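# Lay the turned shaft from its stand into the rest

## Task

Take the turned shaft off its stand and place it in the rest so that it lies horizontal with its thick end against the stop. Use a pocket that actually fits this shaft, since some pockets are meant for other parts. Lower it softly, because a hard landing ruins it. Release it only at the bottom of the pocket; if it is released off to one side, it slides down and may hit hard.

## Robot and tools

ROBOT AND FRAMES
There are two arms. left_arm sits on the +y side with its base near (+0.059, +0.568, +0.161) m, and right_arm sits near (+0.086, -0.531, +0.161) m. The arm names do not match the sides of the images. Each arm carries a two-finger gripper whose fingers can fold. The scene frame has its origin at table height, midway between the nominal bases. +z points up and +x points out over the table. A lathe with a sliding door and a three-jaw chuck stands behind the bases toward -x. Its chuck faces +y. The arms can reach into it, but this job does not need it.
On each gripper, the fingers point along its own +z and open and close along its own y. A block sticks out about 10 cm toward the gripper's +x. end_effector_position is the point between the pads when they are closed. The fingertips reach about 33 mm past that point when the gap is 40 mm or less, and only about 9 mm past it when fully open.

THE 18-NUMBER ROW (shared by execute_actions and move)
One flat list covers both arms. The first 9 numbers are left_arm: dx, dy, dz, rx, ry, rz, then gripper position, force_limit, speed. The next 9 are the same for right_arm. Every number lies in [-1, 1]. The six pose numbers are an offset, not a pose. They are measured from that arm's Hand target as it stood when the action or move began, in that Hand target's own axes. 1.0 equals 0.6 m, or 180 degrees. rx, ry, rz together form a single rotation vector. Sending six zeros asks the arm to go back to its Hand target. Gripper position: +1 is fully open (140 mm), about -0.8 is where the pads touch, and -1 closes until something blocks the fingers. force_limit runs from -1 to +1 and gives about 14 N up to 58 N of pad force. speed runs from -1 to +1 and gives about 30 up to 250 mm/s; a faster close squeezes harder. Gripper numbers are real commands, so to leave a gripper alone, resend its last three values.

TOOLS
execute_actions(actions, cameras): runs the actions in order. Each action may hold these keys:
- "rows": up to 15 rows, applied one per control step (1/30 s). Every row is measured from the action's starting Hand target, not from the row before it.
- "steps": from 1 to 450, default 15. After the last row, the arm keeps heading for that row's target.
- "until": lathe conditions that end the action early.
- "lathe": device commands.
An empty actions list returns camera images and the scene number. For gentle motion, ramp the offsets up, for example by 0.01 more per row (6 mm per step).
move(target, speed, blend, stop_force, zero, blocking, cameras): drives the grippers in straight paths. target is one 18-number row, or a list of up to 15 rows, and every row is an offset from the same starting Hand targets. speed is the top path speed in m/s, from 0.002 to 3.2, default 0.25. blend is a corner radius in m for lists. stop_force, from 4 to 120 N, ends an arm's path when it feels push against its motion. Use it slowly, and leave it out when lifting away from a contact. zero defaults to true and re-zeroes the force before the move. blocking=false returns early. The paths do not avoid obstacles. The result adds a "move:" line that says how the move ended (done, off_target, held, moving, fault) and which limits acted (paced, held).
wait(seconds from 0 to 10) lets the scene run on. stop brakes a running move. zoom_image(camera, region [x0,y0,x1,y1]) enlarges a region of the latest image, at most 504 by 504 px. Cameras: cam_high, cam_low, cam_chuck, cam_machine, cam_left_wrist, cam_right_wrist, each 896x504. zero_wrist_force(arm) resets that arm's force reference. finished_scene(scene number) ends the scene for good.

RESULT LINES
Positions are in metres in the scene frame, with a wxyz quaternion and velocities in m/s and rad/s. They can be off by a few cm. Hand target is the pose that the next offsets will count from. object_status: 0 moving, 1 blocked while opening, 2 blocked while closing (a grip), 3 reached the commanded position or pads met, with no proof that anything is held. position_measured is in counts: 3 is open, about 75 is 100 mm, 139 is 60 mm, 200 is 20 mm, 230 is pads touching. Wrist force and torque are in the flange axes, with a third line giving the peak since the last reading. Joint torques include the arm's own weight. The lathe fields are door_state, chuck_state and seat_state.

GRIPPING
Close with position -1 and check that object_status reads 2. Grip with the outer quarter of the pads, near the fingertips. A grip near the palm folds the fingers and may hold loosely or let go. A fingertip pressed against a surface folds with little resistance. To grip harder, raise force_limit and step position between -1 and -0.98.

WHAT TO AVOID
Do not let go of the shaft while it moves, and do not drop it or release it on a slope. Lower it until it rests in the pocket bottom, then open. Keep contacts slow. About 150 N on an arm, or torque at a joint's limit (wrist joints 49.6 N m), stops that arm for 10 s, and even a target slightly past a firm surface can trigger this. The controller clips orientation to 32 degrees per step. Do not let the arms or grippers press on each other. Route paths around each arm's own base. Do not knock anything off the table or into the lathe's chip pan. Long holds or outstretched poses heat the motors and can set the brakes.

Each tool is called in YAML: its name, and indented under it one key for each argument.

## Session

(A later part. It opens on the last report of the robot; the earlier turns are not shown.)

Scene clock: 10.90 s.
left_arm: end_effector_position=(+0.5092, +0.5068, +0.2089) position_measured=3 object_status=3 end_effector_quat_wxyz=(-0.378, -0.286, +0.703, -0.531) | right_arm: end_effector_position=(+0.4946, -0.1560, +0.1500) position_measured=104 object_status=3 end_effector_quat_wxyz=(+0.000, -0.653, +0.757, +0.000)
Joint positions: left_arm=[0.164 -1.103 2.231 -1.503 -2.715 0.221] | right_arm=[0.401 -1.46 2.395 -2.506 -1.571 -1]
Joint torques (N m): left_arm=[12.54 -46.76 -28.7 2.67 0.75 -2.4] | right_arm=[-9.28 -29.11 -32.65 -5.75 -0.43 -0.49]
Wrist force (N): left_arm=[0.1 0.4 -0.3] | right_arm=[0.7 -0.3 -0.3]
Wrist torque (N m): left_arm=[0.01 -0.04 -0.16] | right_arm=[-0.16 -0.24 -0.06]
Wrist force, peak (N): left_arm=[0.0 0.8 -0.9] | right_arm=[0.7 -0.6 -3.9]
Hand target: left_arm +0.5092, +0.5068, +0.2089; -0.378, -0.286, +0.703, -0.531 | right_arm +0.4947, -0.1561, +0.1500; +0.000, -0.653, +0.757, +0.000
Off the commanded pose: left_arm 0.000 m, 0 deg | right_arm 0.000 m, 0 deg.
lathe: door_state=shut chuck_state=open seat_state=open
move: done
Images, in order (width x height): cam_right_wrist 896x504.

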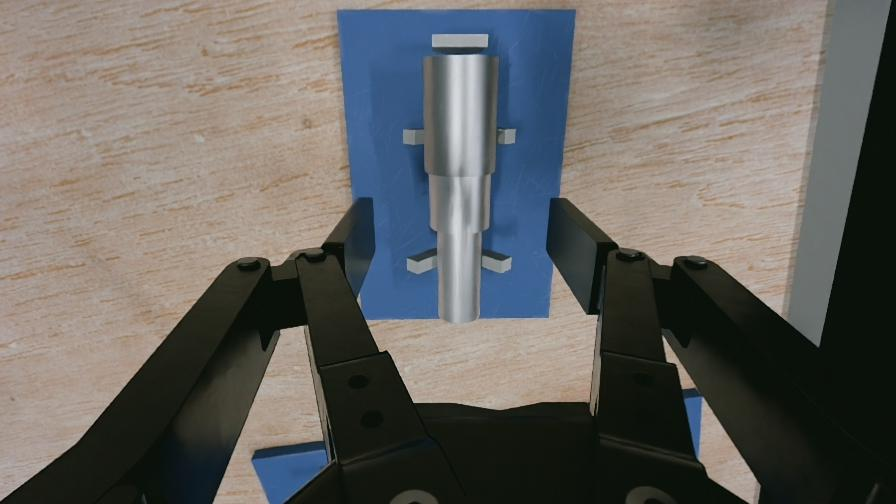

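move:
  target: [0,0,0,0,0,0,1,1,1,0.0017,0.0025,0.09,0,0,0,0.2,0.5,1]
  speed: 0.12
  cameras: ["cam_right_wrist","cam_low","cam_left_wrist"]

zoom_image:
  camera: "cam_right_wrist"
  region: [300, 0, 620, 320]

zoom_image:
  camera: "cam_left_wrist"
  region: [350, 120, 490, 260]

zoom_image:
  camera: "cam_low"
  region: [215, 175, 335, 265]

Scene clock: 12.03 s.
left_arm: end_effector_position=(+0.5092, +0.5068, +0.2089) position_measured=3 object_status=3 end_effector_quat_wxyz=(-0.378, -0.286, +0.703, -0.531) | right_arm: end_effector_position=(+0.4930, -0.1569, +0.0960) position_measured=104 object_status=3 end_effector_quat_wxyz=(+0.000, -0.653, +0.757, +0.000)
Joint positions: left_arm=[0.164 -1.103 2.231 -1.503 -2.715 0.221] | right_arm=[0.401 -1.351 2.427 -2.647 -1.571 -1]
Joint torques (N m): left_arm=[13.51 -44.77 -29.07 2.94 0.74 -1.82] | right_arm=[2.55 -35.43 -31.48 -3.92 -0.95 1.29]
Wrist force (N): left_arm=[0.4 0.4 -0.1] | right_arm=[0.6 -0.5 -0.8]
Wrist torque (N m): left_arm=[0.01 -0.13 -0.16] | right_arm=[-0.18 -0.15 -0.05]
Wrist force, peak (N): left_arm=[0.2 1.0 -0.8] | right_arm=[0.1 -1.0 -3.1]
Hand target: left_arm +0.5092, +0.5068, +0.2089; -0.378, -0.286, +0.703, -0.531 | right_arm +0.4930, -0.1569, +0.0960; +0.000, -0.653, +0.757, +0.000
Off the commanded pose: left_arm 0.000 m, 0 deg | right_arm 0.000 m, 0 deg.
lathe: door_state=shut chuck_state=open seat_state=open
move: done
Images, in order (width x height): cam_low 896x504, cam_left_wrist 896x504, cam_right_wrist 896x504.

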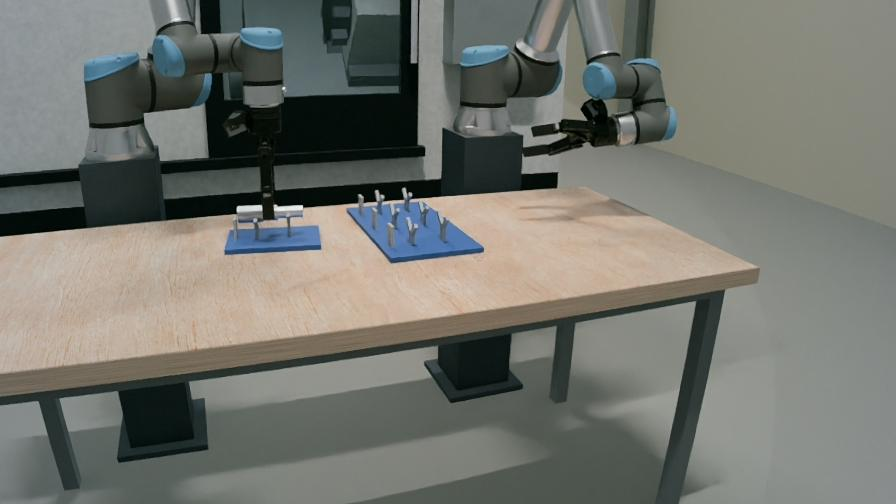

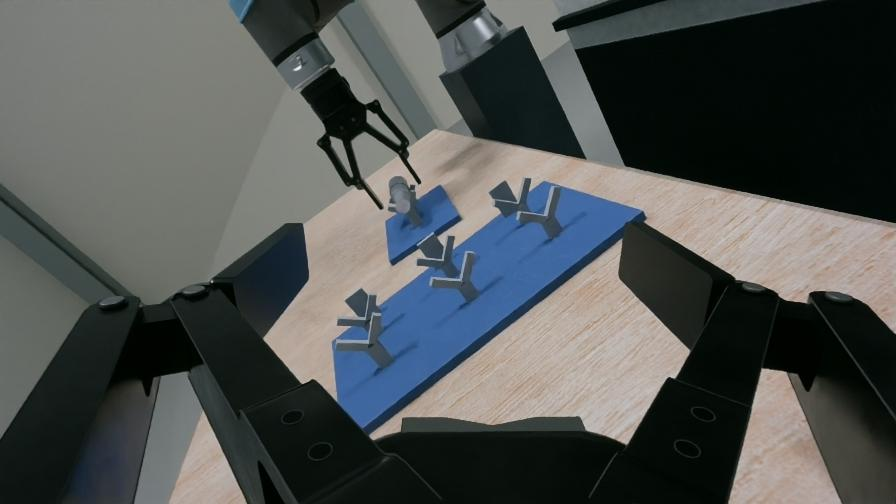

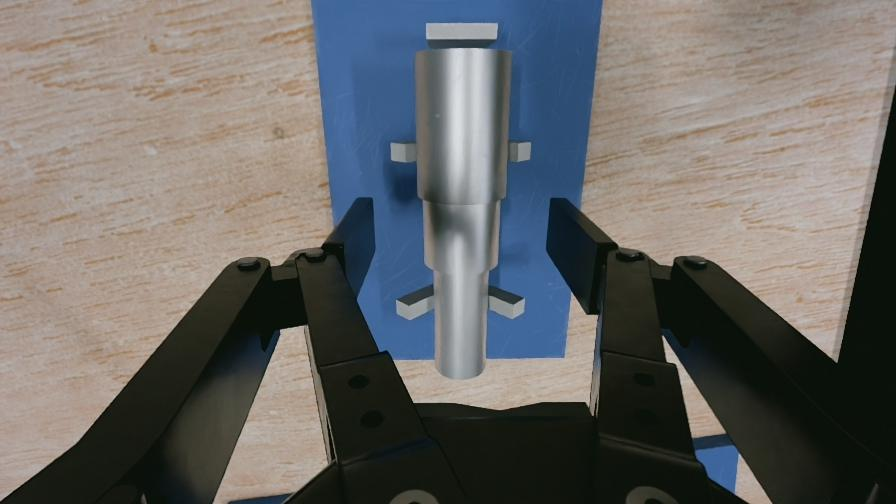

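Scaled by 1.575 from the camera's 896x504 image, which has a finer 1280x720 frame.

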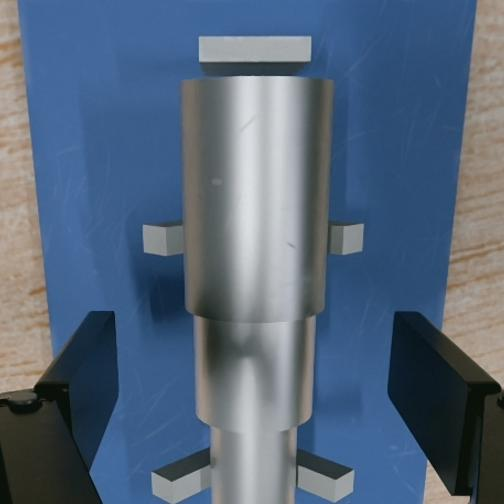

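Scaled by 3.600 from the camera's 896x504 image, which has a finer 1280x720 frame.

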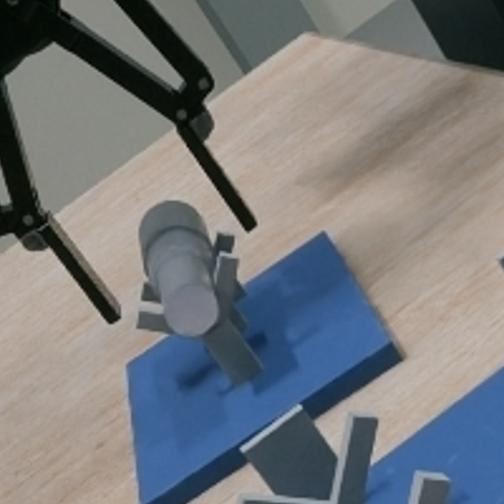

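Scaled by 4.200 from the camera's 896x504 image, which has a finer 1280x720 frame.

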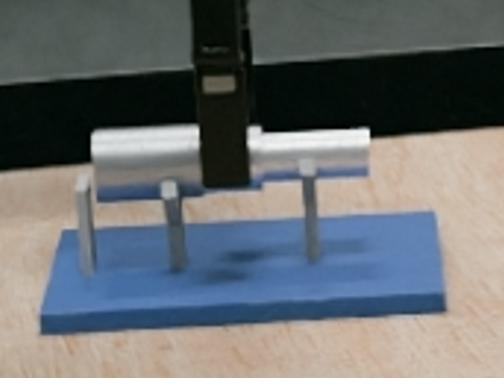

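execute_actions:
  actions:
    - {"rows":[[0,0,0,0,0,0,1,1,1,0,0.001,0,0,0,0,0.2,0.5,-1]],"steps":12}
    - {"rows":[[0,0,0,0,0,0,1,1,1,0,0,0,0,0,0,-1,0.5,-1]],"steps":75}
  cameras: ["cam_right_wrist"]

Scene clock: 15.27 s.
left_arm: end_effector_position=(+0.5092, +0.5068, +0.2089) position_measured=3 object_status=3 end_effector_quat_wxyz=(-0.378, -0.286, +0.703, -0.531) | right_arm: end_effector_position=(+0.4924, -0.1568, +0.0960) position_measured=179 object_status=2 end_effector_quat_wxyz=(+0.000, -0.653, +0.757, +0.000)
Joint positions: left_arm=[0.164 -1.103 2.231 -1.503 -2.715 0.221] | right_arm=[0.402 -1.351 2.428 -2.647 -1.571 -1]
Joint torques (N m): left_arm=[11.93 -46.74 -29.58 2.42 1.11 -2.07] | right_arm=[15.28 -31.4 -17.73 2.11 7.75 0.34]
Wrist force (N): left_arm=[0.2 0.3 -0.4] | right_arm=[10.8 -13.5 -21.6]
Wrist torque (N m): left_arm=[-0.01 -0.07 -0.15] | right_arm=[0.10 0.05 -0.57]
Wrist force, peak (N): left_arm=[0.1 1.0 -0.8] | right_arm=[11.0 -13.9 -22.4]
Hand target: left_arm +0.5092, +0.5068, +0.2089; -0.378, -0.286, +0.703, -0.531 | right_arm +0.4924, -0.1568, +0.0960; +0.000, -0.653, +0.757, +0.000
Off the commanded pose: left_arm 0.000 m, 0 deg | right_arm 0.000 m, 0 deg.
lathe: door_state=shut chuck_state=open seat_state=open
Images, in order (width x height): cam_right_wrist 896x504.

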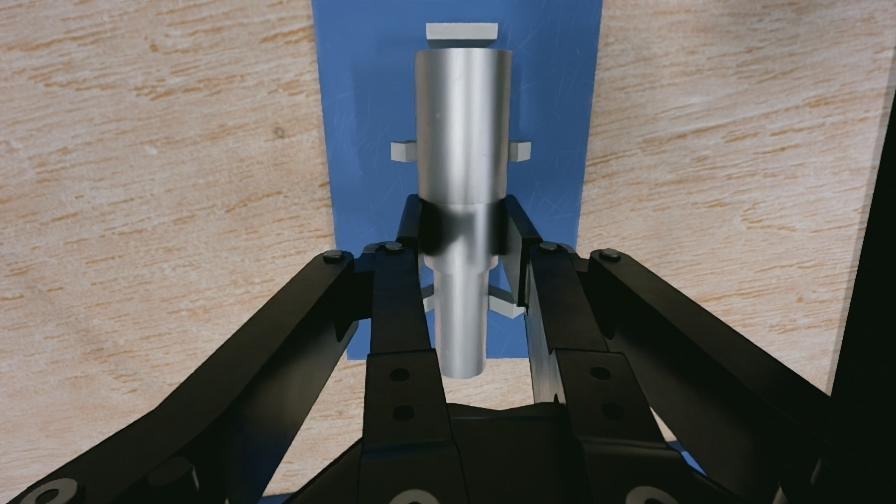

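move:
  target:
    - [0,0,0,0,0,0,1,1,1,0,0,-0.025,0,0,0,-1,0.5,-1]
    - [0,0,0,0,0,0,1,1,1,0,0,-0.17,0,0,0,-1,0.5,-1]
    - [0,0,0,0,0,0,1,1,1,-0.5595,-0.1617,-0.115,0,0,-0.0524,-1,0.5,-1]
  speed: [0.03,0.12,0.18]
  blend: [0.005,0.03,0]
  cameras: ["cam_right_wrist","cam_left_wrist","cam_low"]

zoom_image:
  camera: "cam_right_wrist"
  region: [360, 0, 580, 220]

zoom_image:
  camera: "cam_left_wrist"
  region: [310, 250, 450, 390]

Scene clock: 19.40 s.
left_arm: end_effector_position=(+0.5092, +0.5068, +0.2089) position_measured=3 object_status=3 end_effector_quat_wxyz=(-0.378, -0.286, +0.703, -0.531) | right_arm: end_effector_position=(+0.6375, +0.1610, +0.1648) position_measured=179 object_status=2 end_effector_quat_wxyz=(+0.000, +0.713, -0.701, +0.000)
Joint positions: left_arm=[0.164 -1.103 2.231 -1.503 -2.715 0.221] | right_arm=[0.678 -1.043 1.737 -2.264 -1.571 -0.888]
Joint torques (N m): left_arm=[11.89 -46.29 -30.18 3.03 0.96 -1.79] | right_arm=[-14.68 -79.07 -43.78 -8.46 -1.27 2.58]
Wrist force (N): left_arm=[0.3 0.1 -0.7] | right_arm=[0.3 0.4 3.0]
Wrist torque (N m): left_arm=[-0.08 -0.10 -0.16] | right_arm=[0.03 -0.09 -0.14]
Wrist force, peak (N): left_arm=[0.0 0.8 -1.1] | right_arm=[11.1 -14.1 -22.4]
Hand target: left_arm +0.5092, +0.5068, +0.2089; -0.378, -0.286, +0.703, -0.531 | right_arm +0.6377, +0.1610, +0.1649; +0.000, +0.713, -0.701, +0.000
Off the commanded pose: left_arm 0.000 m, 0 deg | right_arm 0.000 m, 0 deg.
lathe: door_state=shut chuck_state=open seat_state=open
move: done
Images, in order (width x height): cam_low 896x504, cam_left_wrist 896x504, cam_right_wrist 896x504.

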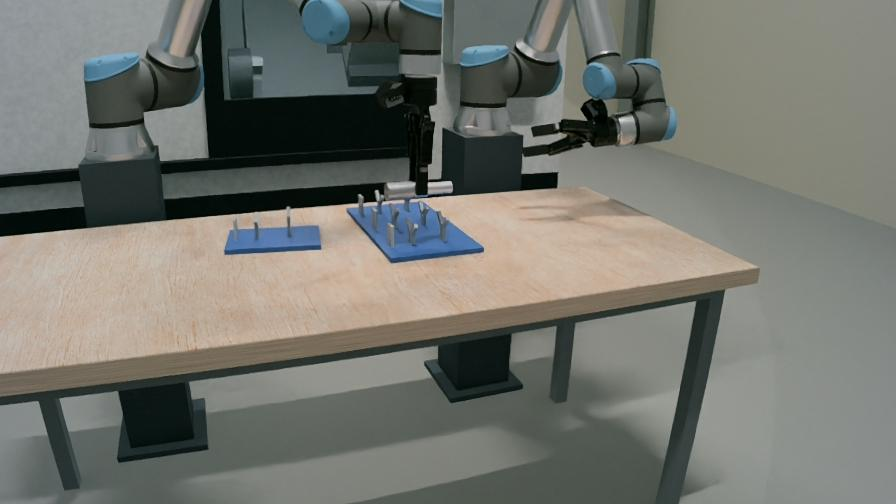

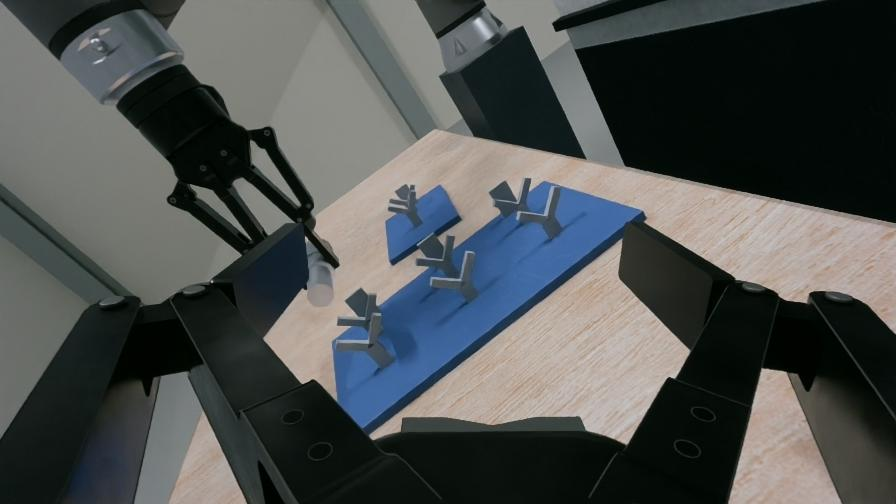

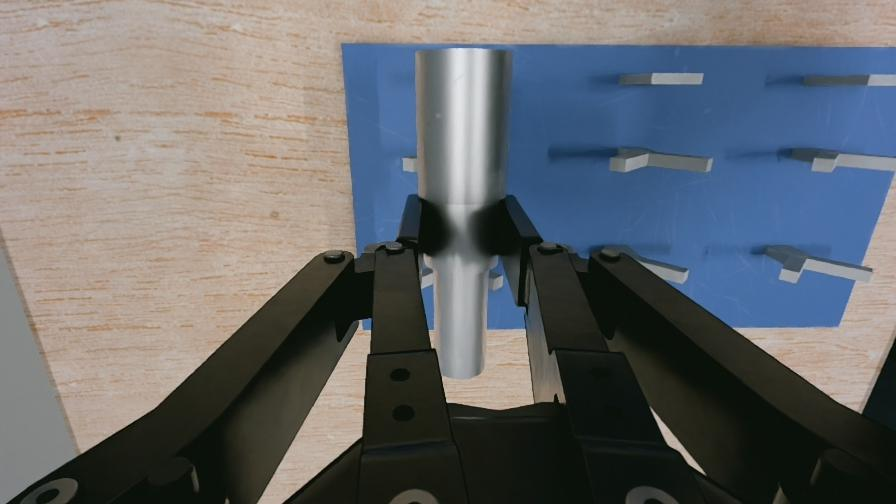

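Scaled by 2.291 from the camera's 896x504 image, which has a finer 1280x720 frame.

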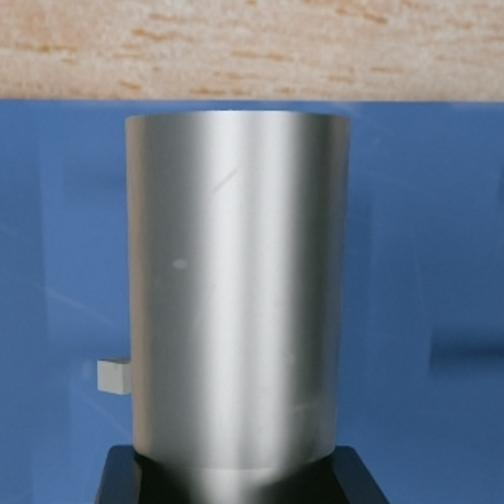

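Scaled by 3.600 from the camera's 896x504 image, which has a finer 1280x720 frame.

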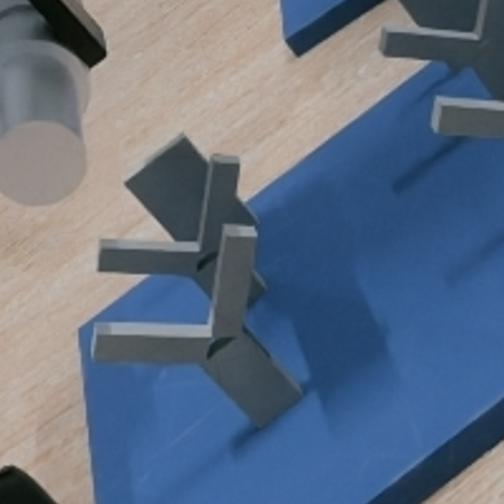

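move:
  target:
    - [0,0,0,0,0,0,1,1,1,-0.0333,0,0,0,0,-0.0067,-1,0.5,-1]
    - [0,0,0,0,0,0,1,1,1,-0.0333,0,0.0583,0,0,-0.0067,-1,0.5,-1]
  speed: 0.08
  blend: [0.005,0]
  cameras: ["cam_right_wrist","cam_left_wrist","cam_low"]

zoom_image:
  camera: "cam_right_wrist"
  region: [380, 0, 560, 180]

zoom_image:
  camera: "cam_right_wrist"
  region: [310, 0, 400, 350]

zoom_image:
  camera: "cam_left_wrist"
  region: [310, 250, 450, 390]

zoom_image:
  camera: "cam_low"
  region: [350, 165, 480, 265]

Scene clock: 21.00 s.
left_arm: end_effector_position=(+0.5092, +0.5068, +0.2089) position_measured=3 object_status=3 end_effector_quat_wxyz=(-0.378, -0.286, +0.703, -0.531) | right_arm: end_effector_position=(+0.6373, +0.1810, +0.1298) position_measured=179 object_status=2 end_effector_quat_wxyz=(+0.000, +0.721, -0.693, +0.000)
Joint positions: left_arm=[0.164 -1.103 2.231 -1.503 -2.715 0.221] | right_arm=[0.695 -0.985 1.717 -2.302 -1.571 -0.892]
Joint torques (N m): left_arm=[11.09 -45.45 -28.89 2.7 1.29 -2.25] | right_arm=[-13.47 -94.24 -44.24 -2.01 -0.23 2.67]
Wrist force (N): left_arm=[0.0 0.2 -0.5] | right_arm=[0.0 0.9 4.1]
Wrist torque (N m): left_arm=[-0.04 -0.03 -0.16] | right_arm=[0.13 -0.08 0.12]
Wrist force, peak (N): left_arm=[0.6 0.6 -1.0] | right_arm=[0.0 0.9 6.2]
Hand target: left_arm +0.5092, +0.5068, +0.2089; -0.378, -0.286, +0.703, -0.531 | right_arm +0.6373, +0.1810, +0.1299; +0.000, +0.721, -0.693, +0.000
Off the commanded pose: left_arm 0.000 m, 0 deg | right_arm 0.000 m, 0 deg.
lathe: door_state=shut chuck_state=open seat_state=open
move: done
Images, in order (width x height): cam_low 896x504, cam_left_wrist 896x504, cam_right_wrist 896x504.

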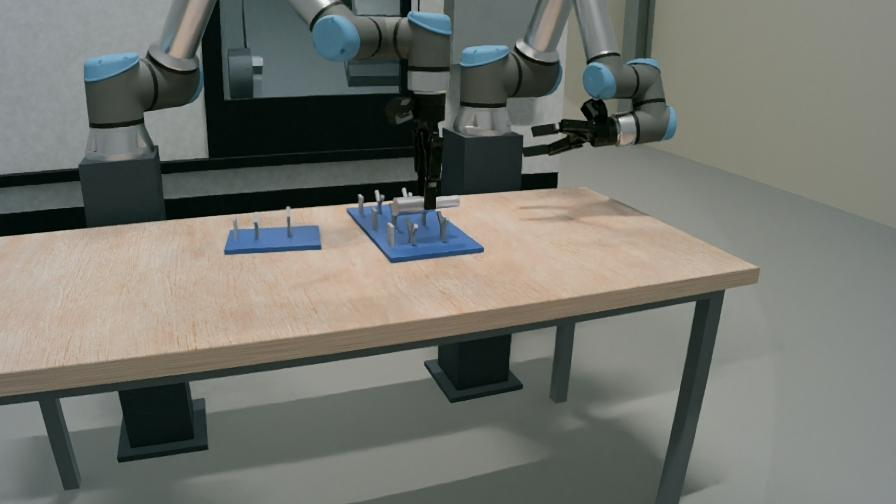

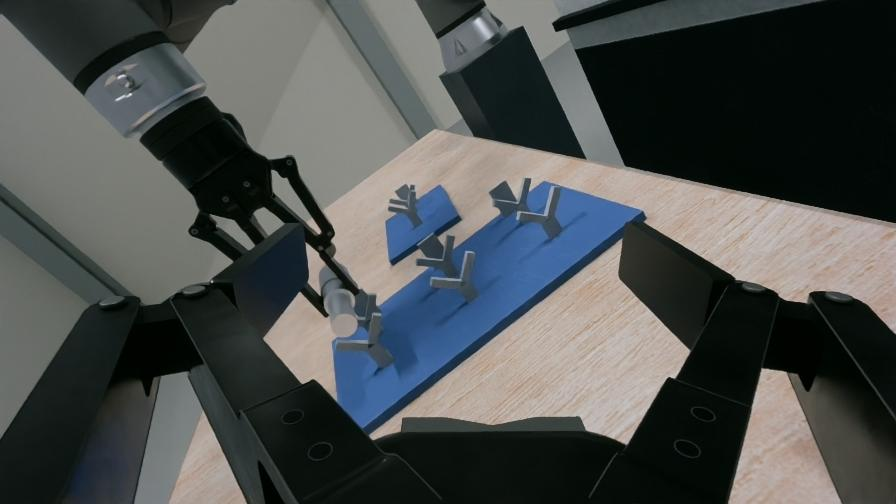

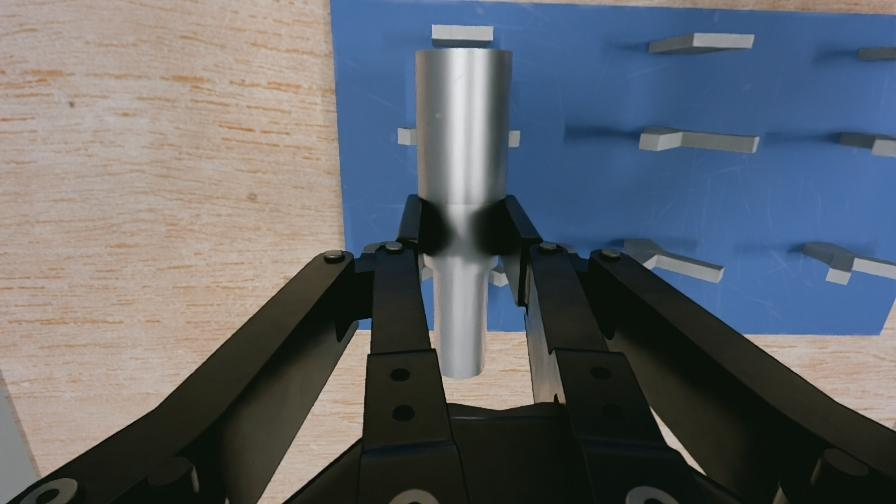

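Scaled by 2.800 from the camera's 896x504 image, which has a finer 1280x720 frame.

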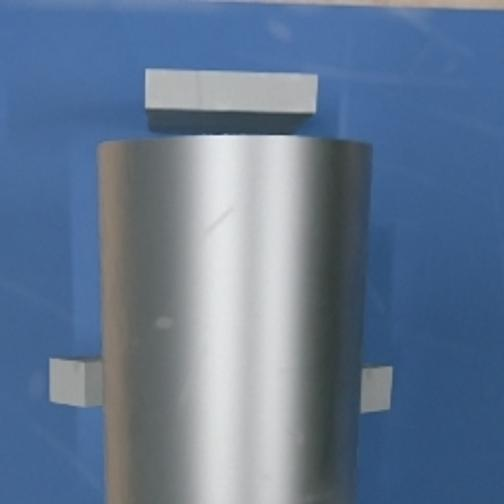

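Scaled by 1.440 from the camera's 896x504 image, which has a finer 1280x720 frame.

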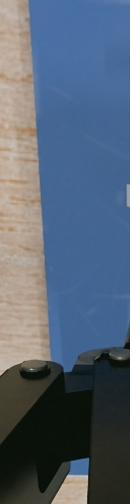

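Scaled by 3.600 from the camera's 896x504 image, which has a finer 1280x720 frame.

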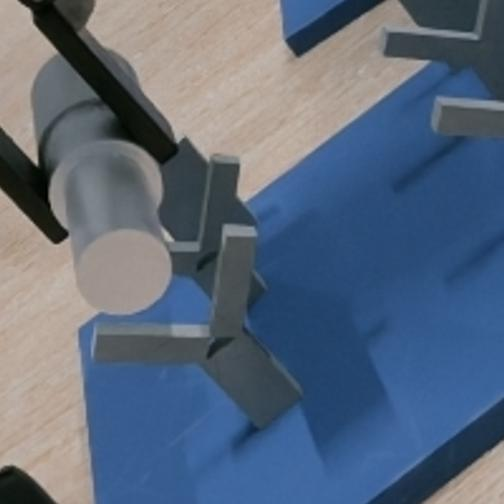

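Scaled by 3.877 from the camera's 896x504 image, which has a finer 1280x720 frame.

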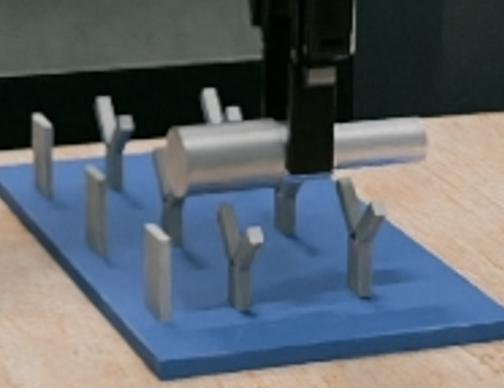

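move:
  target: [0,0,0,0,0,0,1,1,1,0,-0.0007,0.03,0,0,0.0069,-1,0.5,-1]
  speed: 0.03
  stop_force: 6
  cameras: ["cam_right_wrist","cam_left_wrist","cam_low"]

zoom_image:
  camera: "cam_right_wrist"
  region: [380, 0, 560, 180]

zoom_image:
  camera: "cam_right_wrist"
  region: [380, 180, 560, 360]

zoom_image:
  camera: "cam_left_wrist"
  region: [310, 250, 450, 390]

zoom_image:
  camera: "cam_low"
  region: [350, 165, 480, 265]

Scene clock: 23.23 s.
left_arm: end_effector_position=(+0.5092, +0.5068, +0.2089) position_measured=3 object_status=3 end_effector_quat_wxyz=(-0.378, -0.286, +0.703, -0.531) | right_arm: end_effector_position=(+0.6378, +0.1810, +0.1119) position_measured=179 object_status=2 end_effector_quat_wxyz=(+0.000, +0.713, -0.701, +0.000)
Joint positions: left_arm=[0.164 -1.103 2.231 -1.503 -2.715 0.221] | right_arm=[0.695 -0.965 1.722 -2.328 -1.571 -0.87]
Joint torques (N m): left_arm=[12.2 -43.99 -29.82 2.85 1.08 -2.3] | right_arm=[-10.94 -96.1 -43.69 -2.4 1.3 -2.37]
Wrist force (N): left_arm=[0.6 0.9 -0.3] | right_arm=[-0.1 0.9 3.7]
Wrist torque (N m): left_arm=[0.10 -0.18 -0.16] | right_arm=[0.16 -0.01 -0.13]
Wrist force, peak (N): left_arm=[0.1 0.9 -0.7] | right_arm=[0.0 1.1 4.3]
Hand target: left_arm +0.5092, +0.5068, +0.2089; -0.378, -0.286, +0.703, -0.531 | right_arm +0.6378, +0.1810, +0.1119; +0.000, +0.713, -0.701, +0.000
Off the commanded pose: left_arm 0.000 m, 0 deg | right_arm 0.000 m, 0 deg.
lathe: door_state=shut chuck_state=open seat_state=open
move: done
Images, in order (width x height): cam_low 896x504, cam_left_wrist 896x504, cam_right_wrist 896x504.

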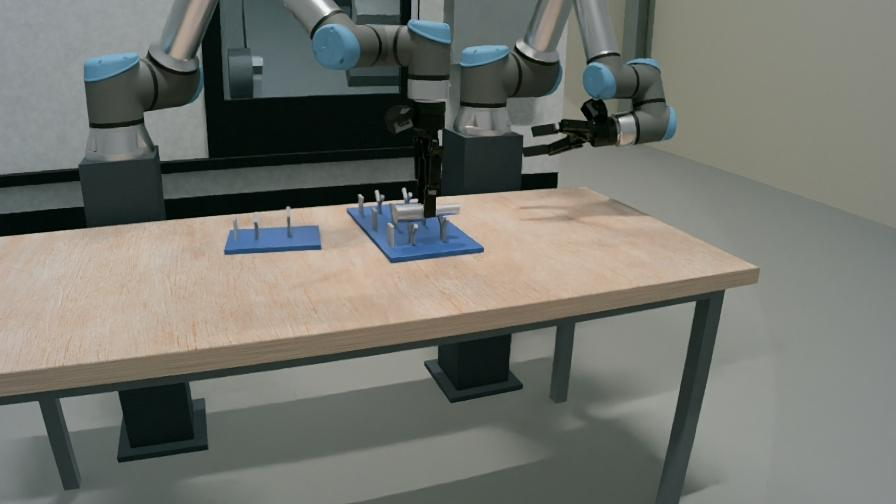

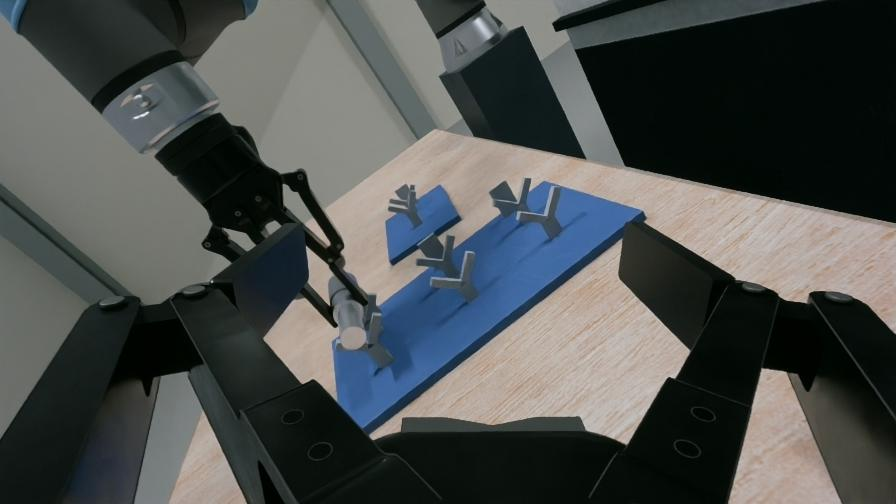

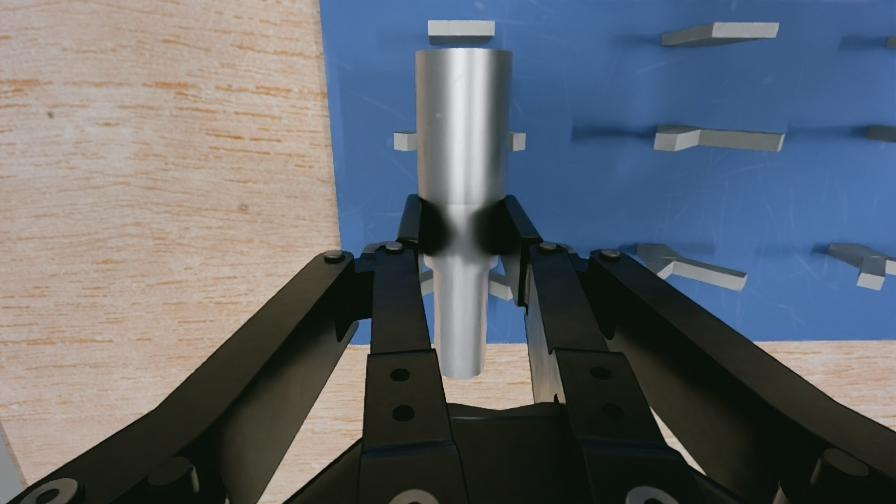

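Scaled by 2.800 from the camera's 896x504 image, which has a finer 1280x720 frame.

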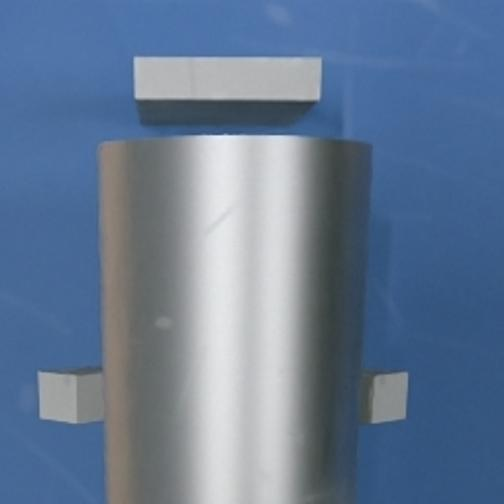

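Scaled by 2.800 from the camera's 896x504 image, which has a finer 1280x720 frame.

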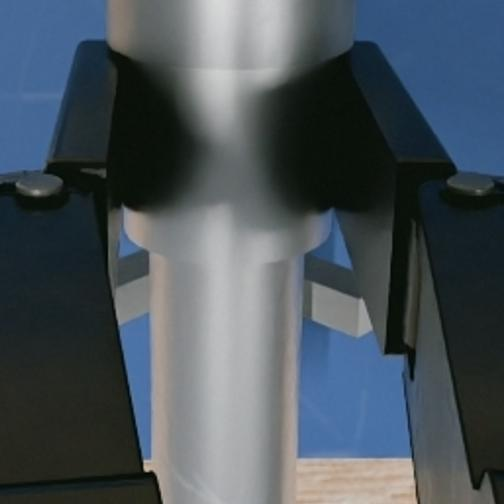

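Scaled by 3.600 from the camera's 896x504 image, which has a finer 1280x720 frame.

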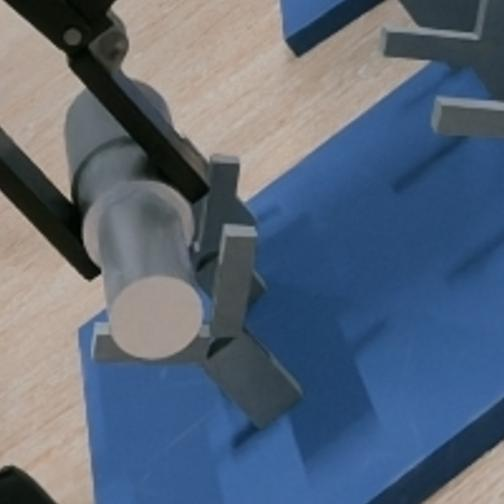

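Scaled by 3.877 from the camera's 896x504 image, which has a finer 1280x720 frame.

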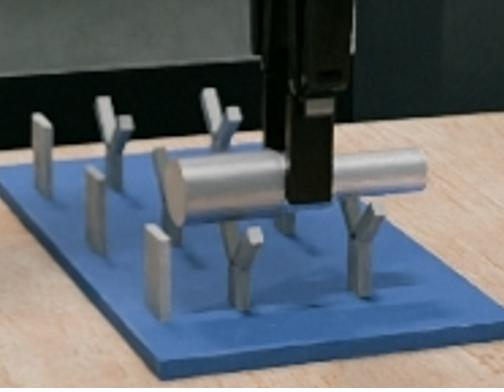

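move:
  target: [0,0,0,0,0,0,1,1,1,0,0,0.0333,0,0,0,-1,0.5,-1]
  speed: 0.006
  stop_force: 4
  cameras: ["cam_right_wrist","cam_left_wrist"]

zoom_image:
  camera: "cam_right_wrist"
  region: [380, 0, 560, 180]

zoom_image:
  camera: "cam_left_wrist"
  region: [310, 250, 450, 390]

Scene clock: 27.17 s.
left_arm: end_effector_position=(+0.5092, +0.5068, +0.2089) position_measured=3 object_status=3 end_effector_quat_wxyz=(-0.378, -0.286, +0.703, -0.531) | right_arm: end_effector_position=(+0.6378, +0.1810, +0.0975) position_measured=179 object_status=2 end_effector_quat_wxyz=(+0.000, +0.713, -0.701, +0.000)
Joint positions: left_arm=[0.164 -1.103 2.231 -1.503 -2.715 0.221] | right_arm=[0.695 -0.948 1.727 -2.349 -1.571 -0.87]
Joint torques (N m): left_arm=[9.86 -47.12 -30.12 2.87 1.29 -2.28] | right_arm=[-1.51 -97.01 -39.91 -1.08 1.11 -1.43]
Wrist force (N): left_arm=[0.1 0.9 -0.8] | right_arm=[-1.3 -2.0 2.8]
Wrist torque (N m): left_arm=[0.11 -0.04 -0.16] | right_arm=[0.29 -0.12 -0.03]
Wrist force, peak (N): left_arm=[0.3 0.9 -0.9] | right_arm=[2.5 -0.1 -7.3]
Hand target: left_arm +0.5092, +0.5068, +0.2089; -0.378, -0.286, +0.703, -0.531 | right_arm +0.6378, +0.1810, +0.0975; +0.000, +0.713, -0.701, +0.000 (not the last commanded pose)
Off the commanded pose: left_arm 0.000 m, 0 deg | right_arm 0.006 m, 0 deg.
lathe: door_state=shut chuck_state=open seat_state=open
move: contact (right_arm)
Images, in order (width x height): cam_left_wrist 896x504, cam_right_wrist 896x504.

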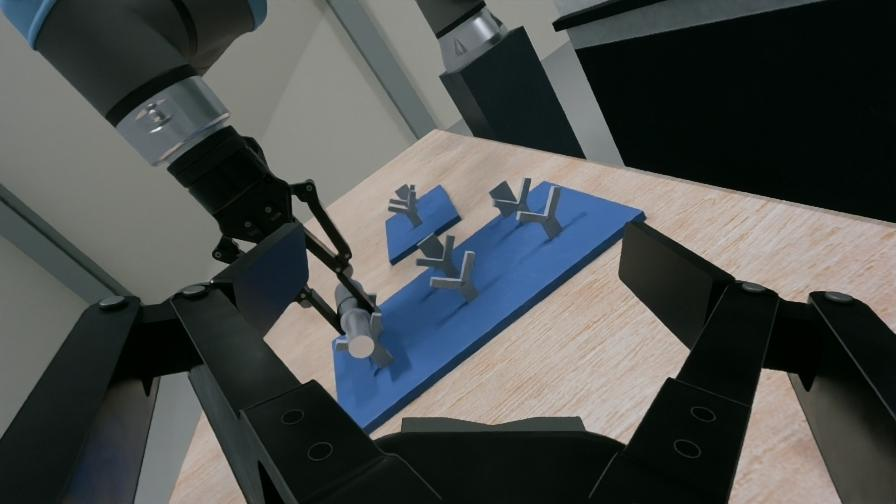

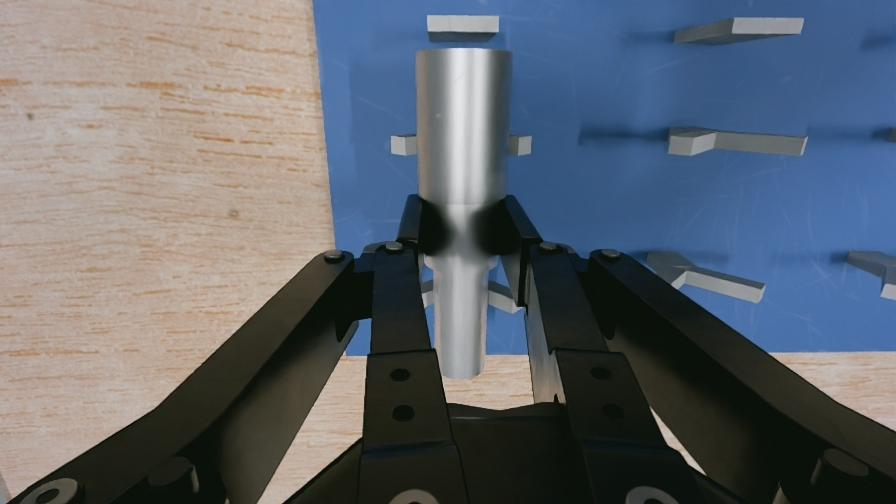

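Scaled by 2.800 from the camera's 896x504 image, which has a finer 1280x720 frame.

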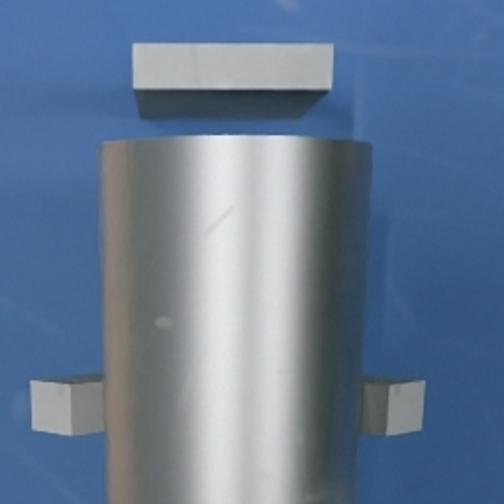

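Scaled by 3.600 from the camera's 896x504 image, which has a finer 1280x720 frame.

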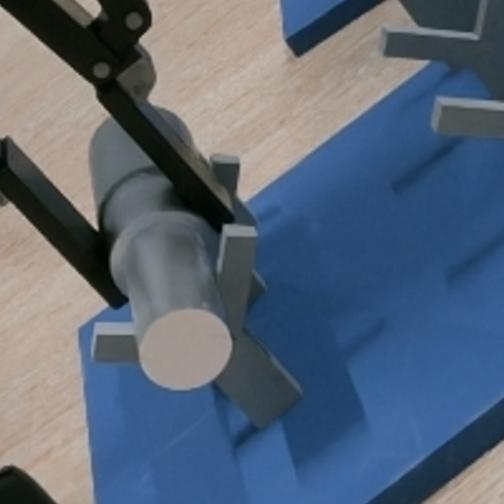

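move:
  target: [0,0,0,0,0,0,1,1,1,0,-0.0002,-0.0022,0,0,0.0017,-1,0.5,-1]
  speed: 0.015

move:
  target: [0,0,0,0,0,0,1,1,1,0.022,0,0,0,0,0,-1,0.5,-1]
  speed: 0.008
  stop_force: 4

move:
  target: [0,0,0,0,0,0,1,1,1,-0.0008,0,0,0,0,0,-1,0.5,-1]
  speed: 0.01
  cameras: ["cam_right_wrist"]

zoom_image:
  camera: "cam_right_wrist"
  region: [380, 0, 560, 180]

Scene clock: 28.17 s.
left_arm: end_effector_position=(+0.5092, +0.5068, +0.2089) position_measured=3 object_status=3 end_effector_quat_wxyz=(-0.378, -0.286, +0.703, -0.531) | right_arm: end_effector_position=(+0.6379, +0.1810, +0.0988) position_measured=179 object_status=2 end_effector_quat_wxyz=(+0.000, +0.711, -0.703, +0.000)
Joint positions: left_arm=[0.164 -1.103 2.231 -1.503 -2.715 0.221] | right_arm=[0.695 -0.95 1.726 -2.347 -1.571 -0.865]
Joint torques (N m): left_arm=[10.96 -43.79 -30.59 2.57 0.5 -2.31] | right_arm=[-14.8 -94.29 -42.46 -2.81 1.16 1.74]
Wrist force (N): left_arm=[0.0 0.6 -0.8] | right_arm=[0.0 0.6 3.7]
Wrist torque (N m): left_arm=[0.04 -0.04 -0.15] | right_arm=[0.09 0.00 -0.16]
Wrist force, peak (N): left_arm=[0.0 0.6 -0.8] | right_arm=[-1.4 -2.5 3.1]
Hand target: left_arm +0.5092, +0.5068, +0.2089; -0.378, -0.286, +0.703, -0.531 | right_arm +0.6379, +0.1810, +0.0988; +0.000, +0.711, -0.703, +0.000
Off the commanded pose: left_arm 0.000 m, 0 deg | right_arm 0.000 m, 0 deg.
lathe: door_state=shut chuck_state=open seat_state=open
move: done

Scene clock: 30.33 s.
left_arm: end_effector_position=(+0.5092, +0.5068, +0.2089) position_measured=3 object_status=3 end_effector_quat_wxyz=(-0.378, -0.286, +0.703, -0.531) | right_arm: end_effector_position=(+0.6380, +0.1725, +0.0988) position_measured=179 object_status=2 end_effector_quat_wxyz=(+0.000, +0.711, -0.703, +0.000)
Joint positions: left_arm=[0.164 -1.103 2.231 -1.503 -2.715 0.221] | right_arm=[0.688 -0.958 1.741 -2.354 -1.571 -0.872]
Joint torques (N m): left_arm=[10.57 -45.43 -29.73 2.4 1.19 -2.36] | right_arm=[11.72 -73.7 -41.85 -1.62 -3.8 3.39]
Wrist force (N): left_arm=[0.0 0.4 -0.4] | right_arm=[-4.3 3.6 3.3]
Wrist torque (N m): left_arm=[0.01 -0.03 -0.16] | right_arm=[0.02 -0.17 0.23]
Wrist force, peak (N): left_arm=[0.6 0.7 -1.1] | right_arm=[-9.3 3.3 2.5]
Hand target: left_arm +0.5092, +0.5068, +0.2089; -0.378, -0.286, +0.703, -0.531 | right_arm +0.6380, +0.1725, +0.0988; +0.000, +0.711, -0.703, +0.000 (not the last commanded pose)
Off the commanded pose: left_arm 0.000 m, 0 deg | right_arm 0.005 m, 0 deg.
lathe: door_state=shut chuck_state=open seat_state=open
move: contact (right_arm)

Scene clock: 31.03 s.
left_arm: end_effector_position=(+0.5092, +0.5068, +0.2089) position_measured=3 object_status=3 end_effector_quat_wxyz=(-0.378, -0.286, +0.703, -0.531) | right_arm: end_effector_position=(+0.6380, +0.1730, +0.0988) position_measured=179 object_status=2 end_effector_quat_wxyz=(+0.000, +0.711, -0.703, +0.000)
Joint positions: left_arm=[0.164 -1.103 2.231 -1.503 -2.715 0.221] | right_arm=[0.688 -0.957 1.74 -2.354 -1.571 -0.872]
Joint torques (N m): left_arm=[7.59 -45.62 -29.94 2.75 0.98 -2.06] | right_arm=[15.32 -73.26 -42 -2.41 0.62 3.14]
Wrist force (N): left_arm=[0.3 0.6 -0.4] | right_arm=[0.1 0.6 3.6]
Wrist torque (N m): left_arm=[0.04 -0.10 -0.16] | right_arm=[0.09 -0.04 -0.04]
Wrist force, peak (N): left_arm=[0.1 0.7 -1.2] | right_arm=[-3.8 3.9 2.7]
Hand target: left_arm +0.5092, +0.5068, +0.2089; -0.378, -0.286, +0.703, -0.531 | right_arm +0.6380, +0.1730, +0.0988; +0.000, +0.711, -0.703, +0.000
Off the commanded pose: left_arm 0.000 m, 0 deg | right_arm 0.000 m, 0 deg.
lathe: door_state=shut chuck_state=open seat_state=open
move: done
Images, in order (width x height): cam_right_wrist 896x504.

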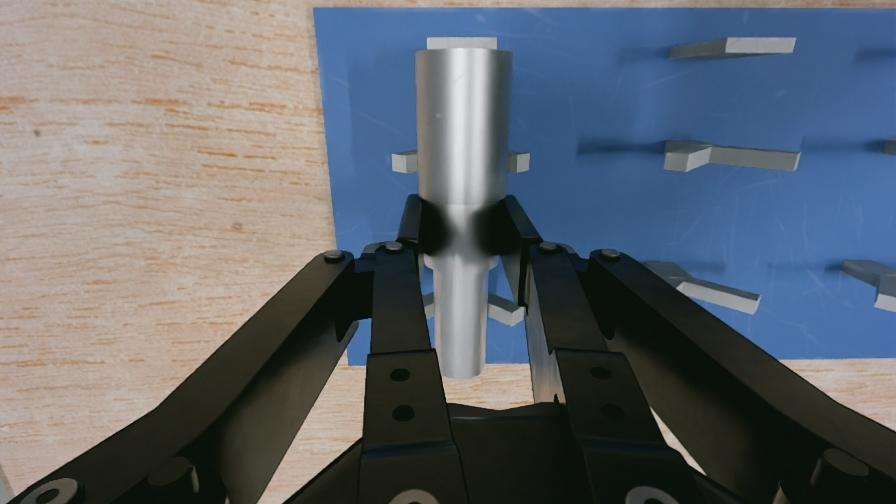

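Scaled by 2.800 from the camera's 896x504 image, which has a finer 1280x720 frame.

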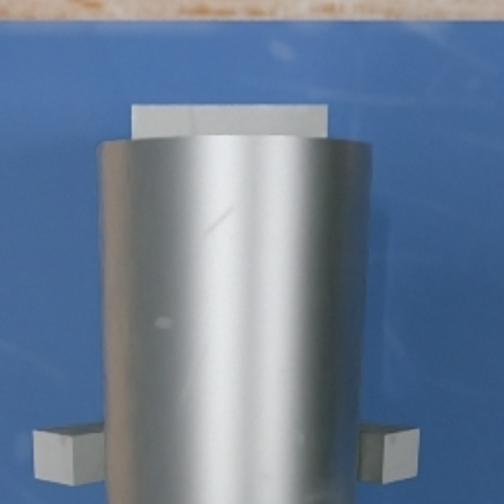

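Centered. Descend slowly.

move:
  target: [0,0,0,0,0,0,1,1,1,0,0,0.01,0,0,0,-1,0.5,-1]
  speed: 0.004
  stop_force: 5

Scene clock: 32.40 s.
left_arm: end_effector_position=(+0.5092, +0.5068, +0.2089) position_measured=3 object_status=3 end_effector_quat_wxyz=(-0.378, -0.286, +0.703, -0.531) | right_arm: end_effector_position=(+0.6380, +0.1730, +0.0974) position_measured=179 object_status=2 end_effector_quat_wxyz=(+0.000, +0.711, -0.703, +0.000)
Joint positions: left_arm=[0.164 -1.103 2.231 -1.503 -2.715 0.221] | right_arm=[0.688 -0.955 1.741 -2.356 -1.571 -0.872]
Joint torques (N m): left_arm=[8.87 -47.97 -30.17 2.5 1.03 -2.23] | right_arm=[15.88 -91.69 -38.02 -2.23 1 3.01]
Wrist force (N): left_arm=[-0.1 0.6 -0.4] | right_arm=[3.6 1.1 -2.5]
Wrist torque (N m): left_arm=[0.04 -0.01 -0.15] | right_arm=[0.12 -0.03 -0.20]
Wrist force, peak (N): left_arm=[0.3 0.9 -0.7] | right_arm=[5.4 2.7 -8.1]
Hand target: left_arm +0.5092, +0.5068, +0.2089; -0.378, -0.286, +0.703, -0.531 | right_arm +0.6380, +0.1730, +0.0974; +0.000, +0.711, -0.703, +0.000 (not the last commanded pose)
Off the commanded pose: left_arm 0.000 m, 0 deg | right_arm 0.005 m, 0 deg.
lathe: door_state=shut chuck_state=open seat_state=open
move: contact (right_arm)


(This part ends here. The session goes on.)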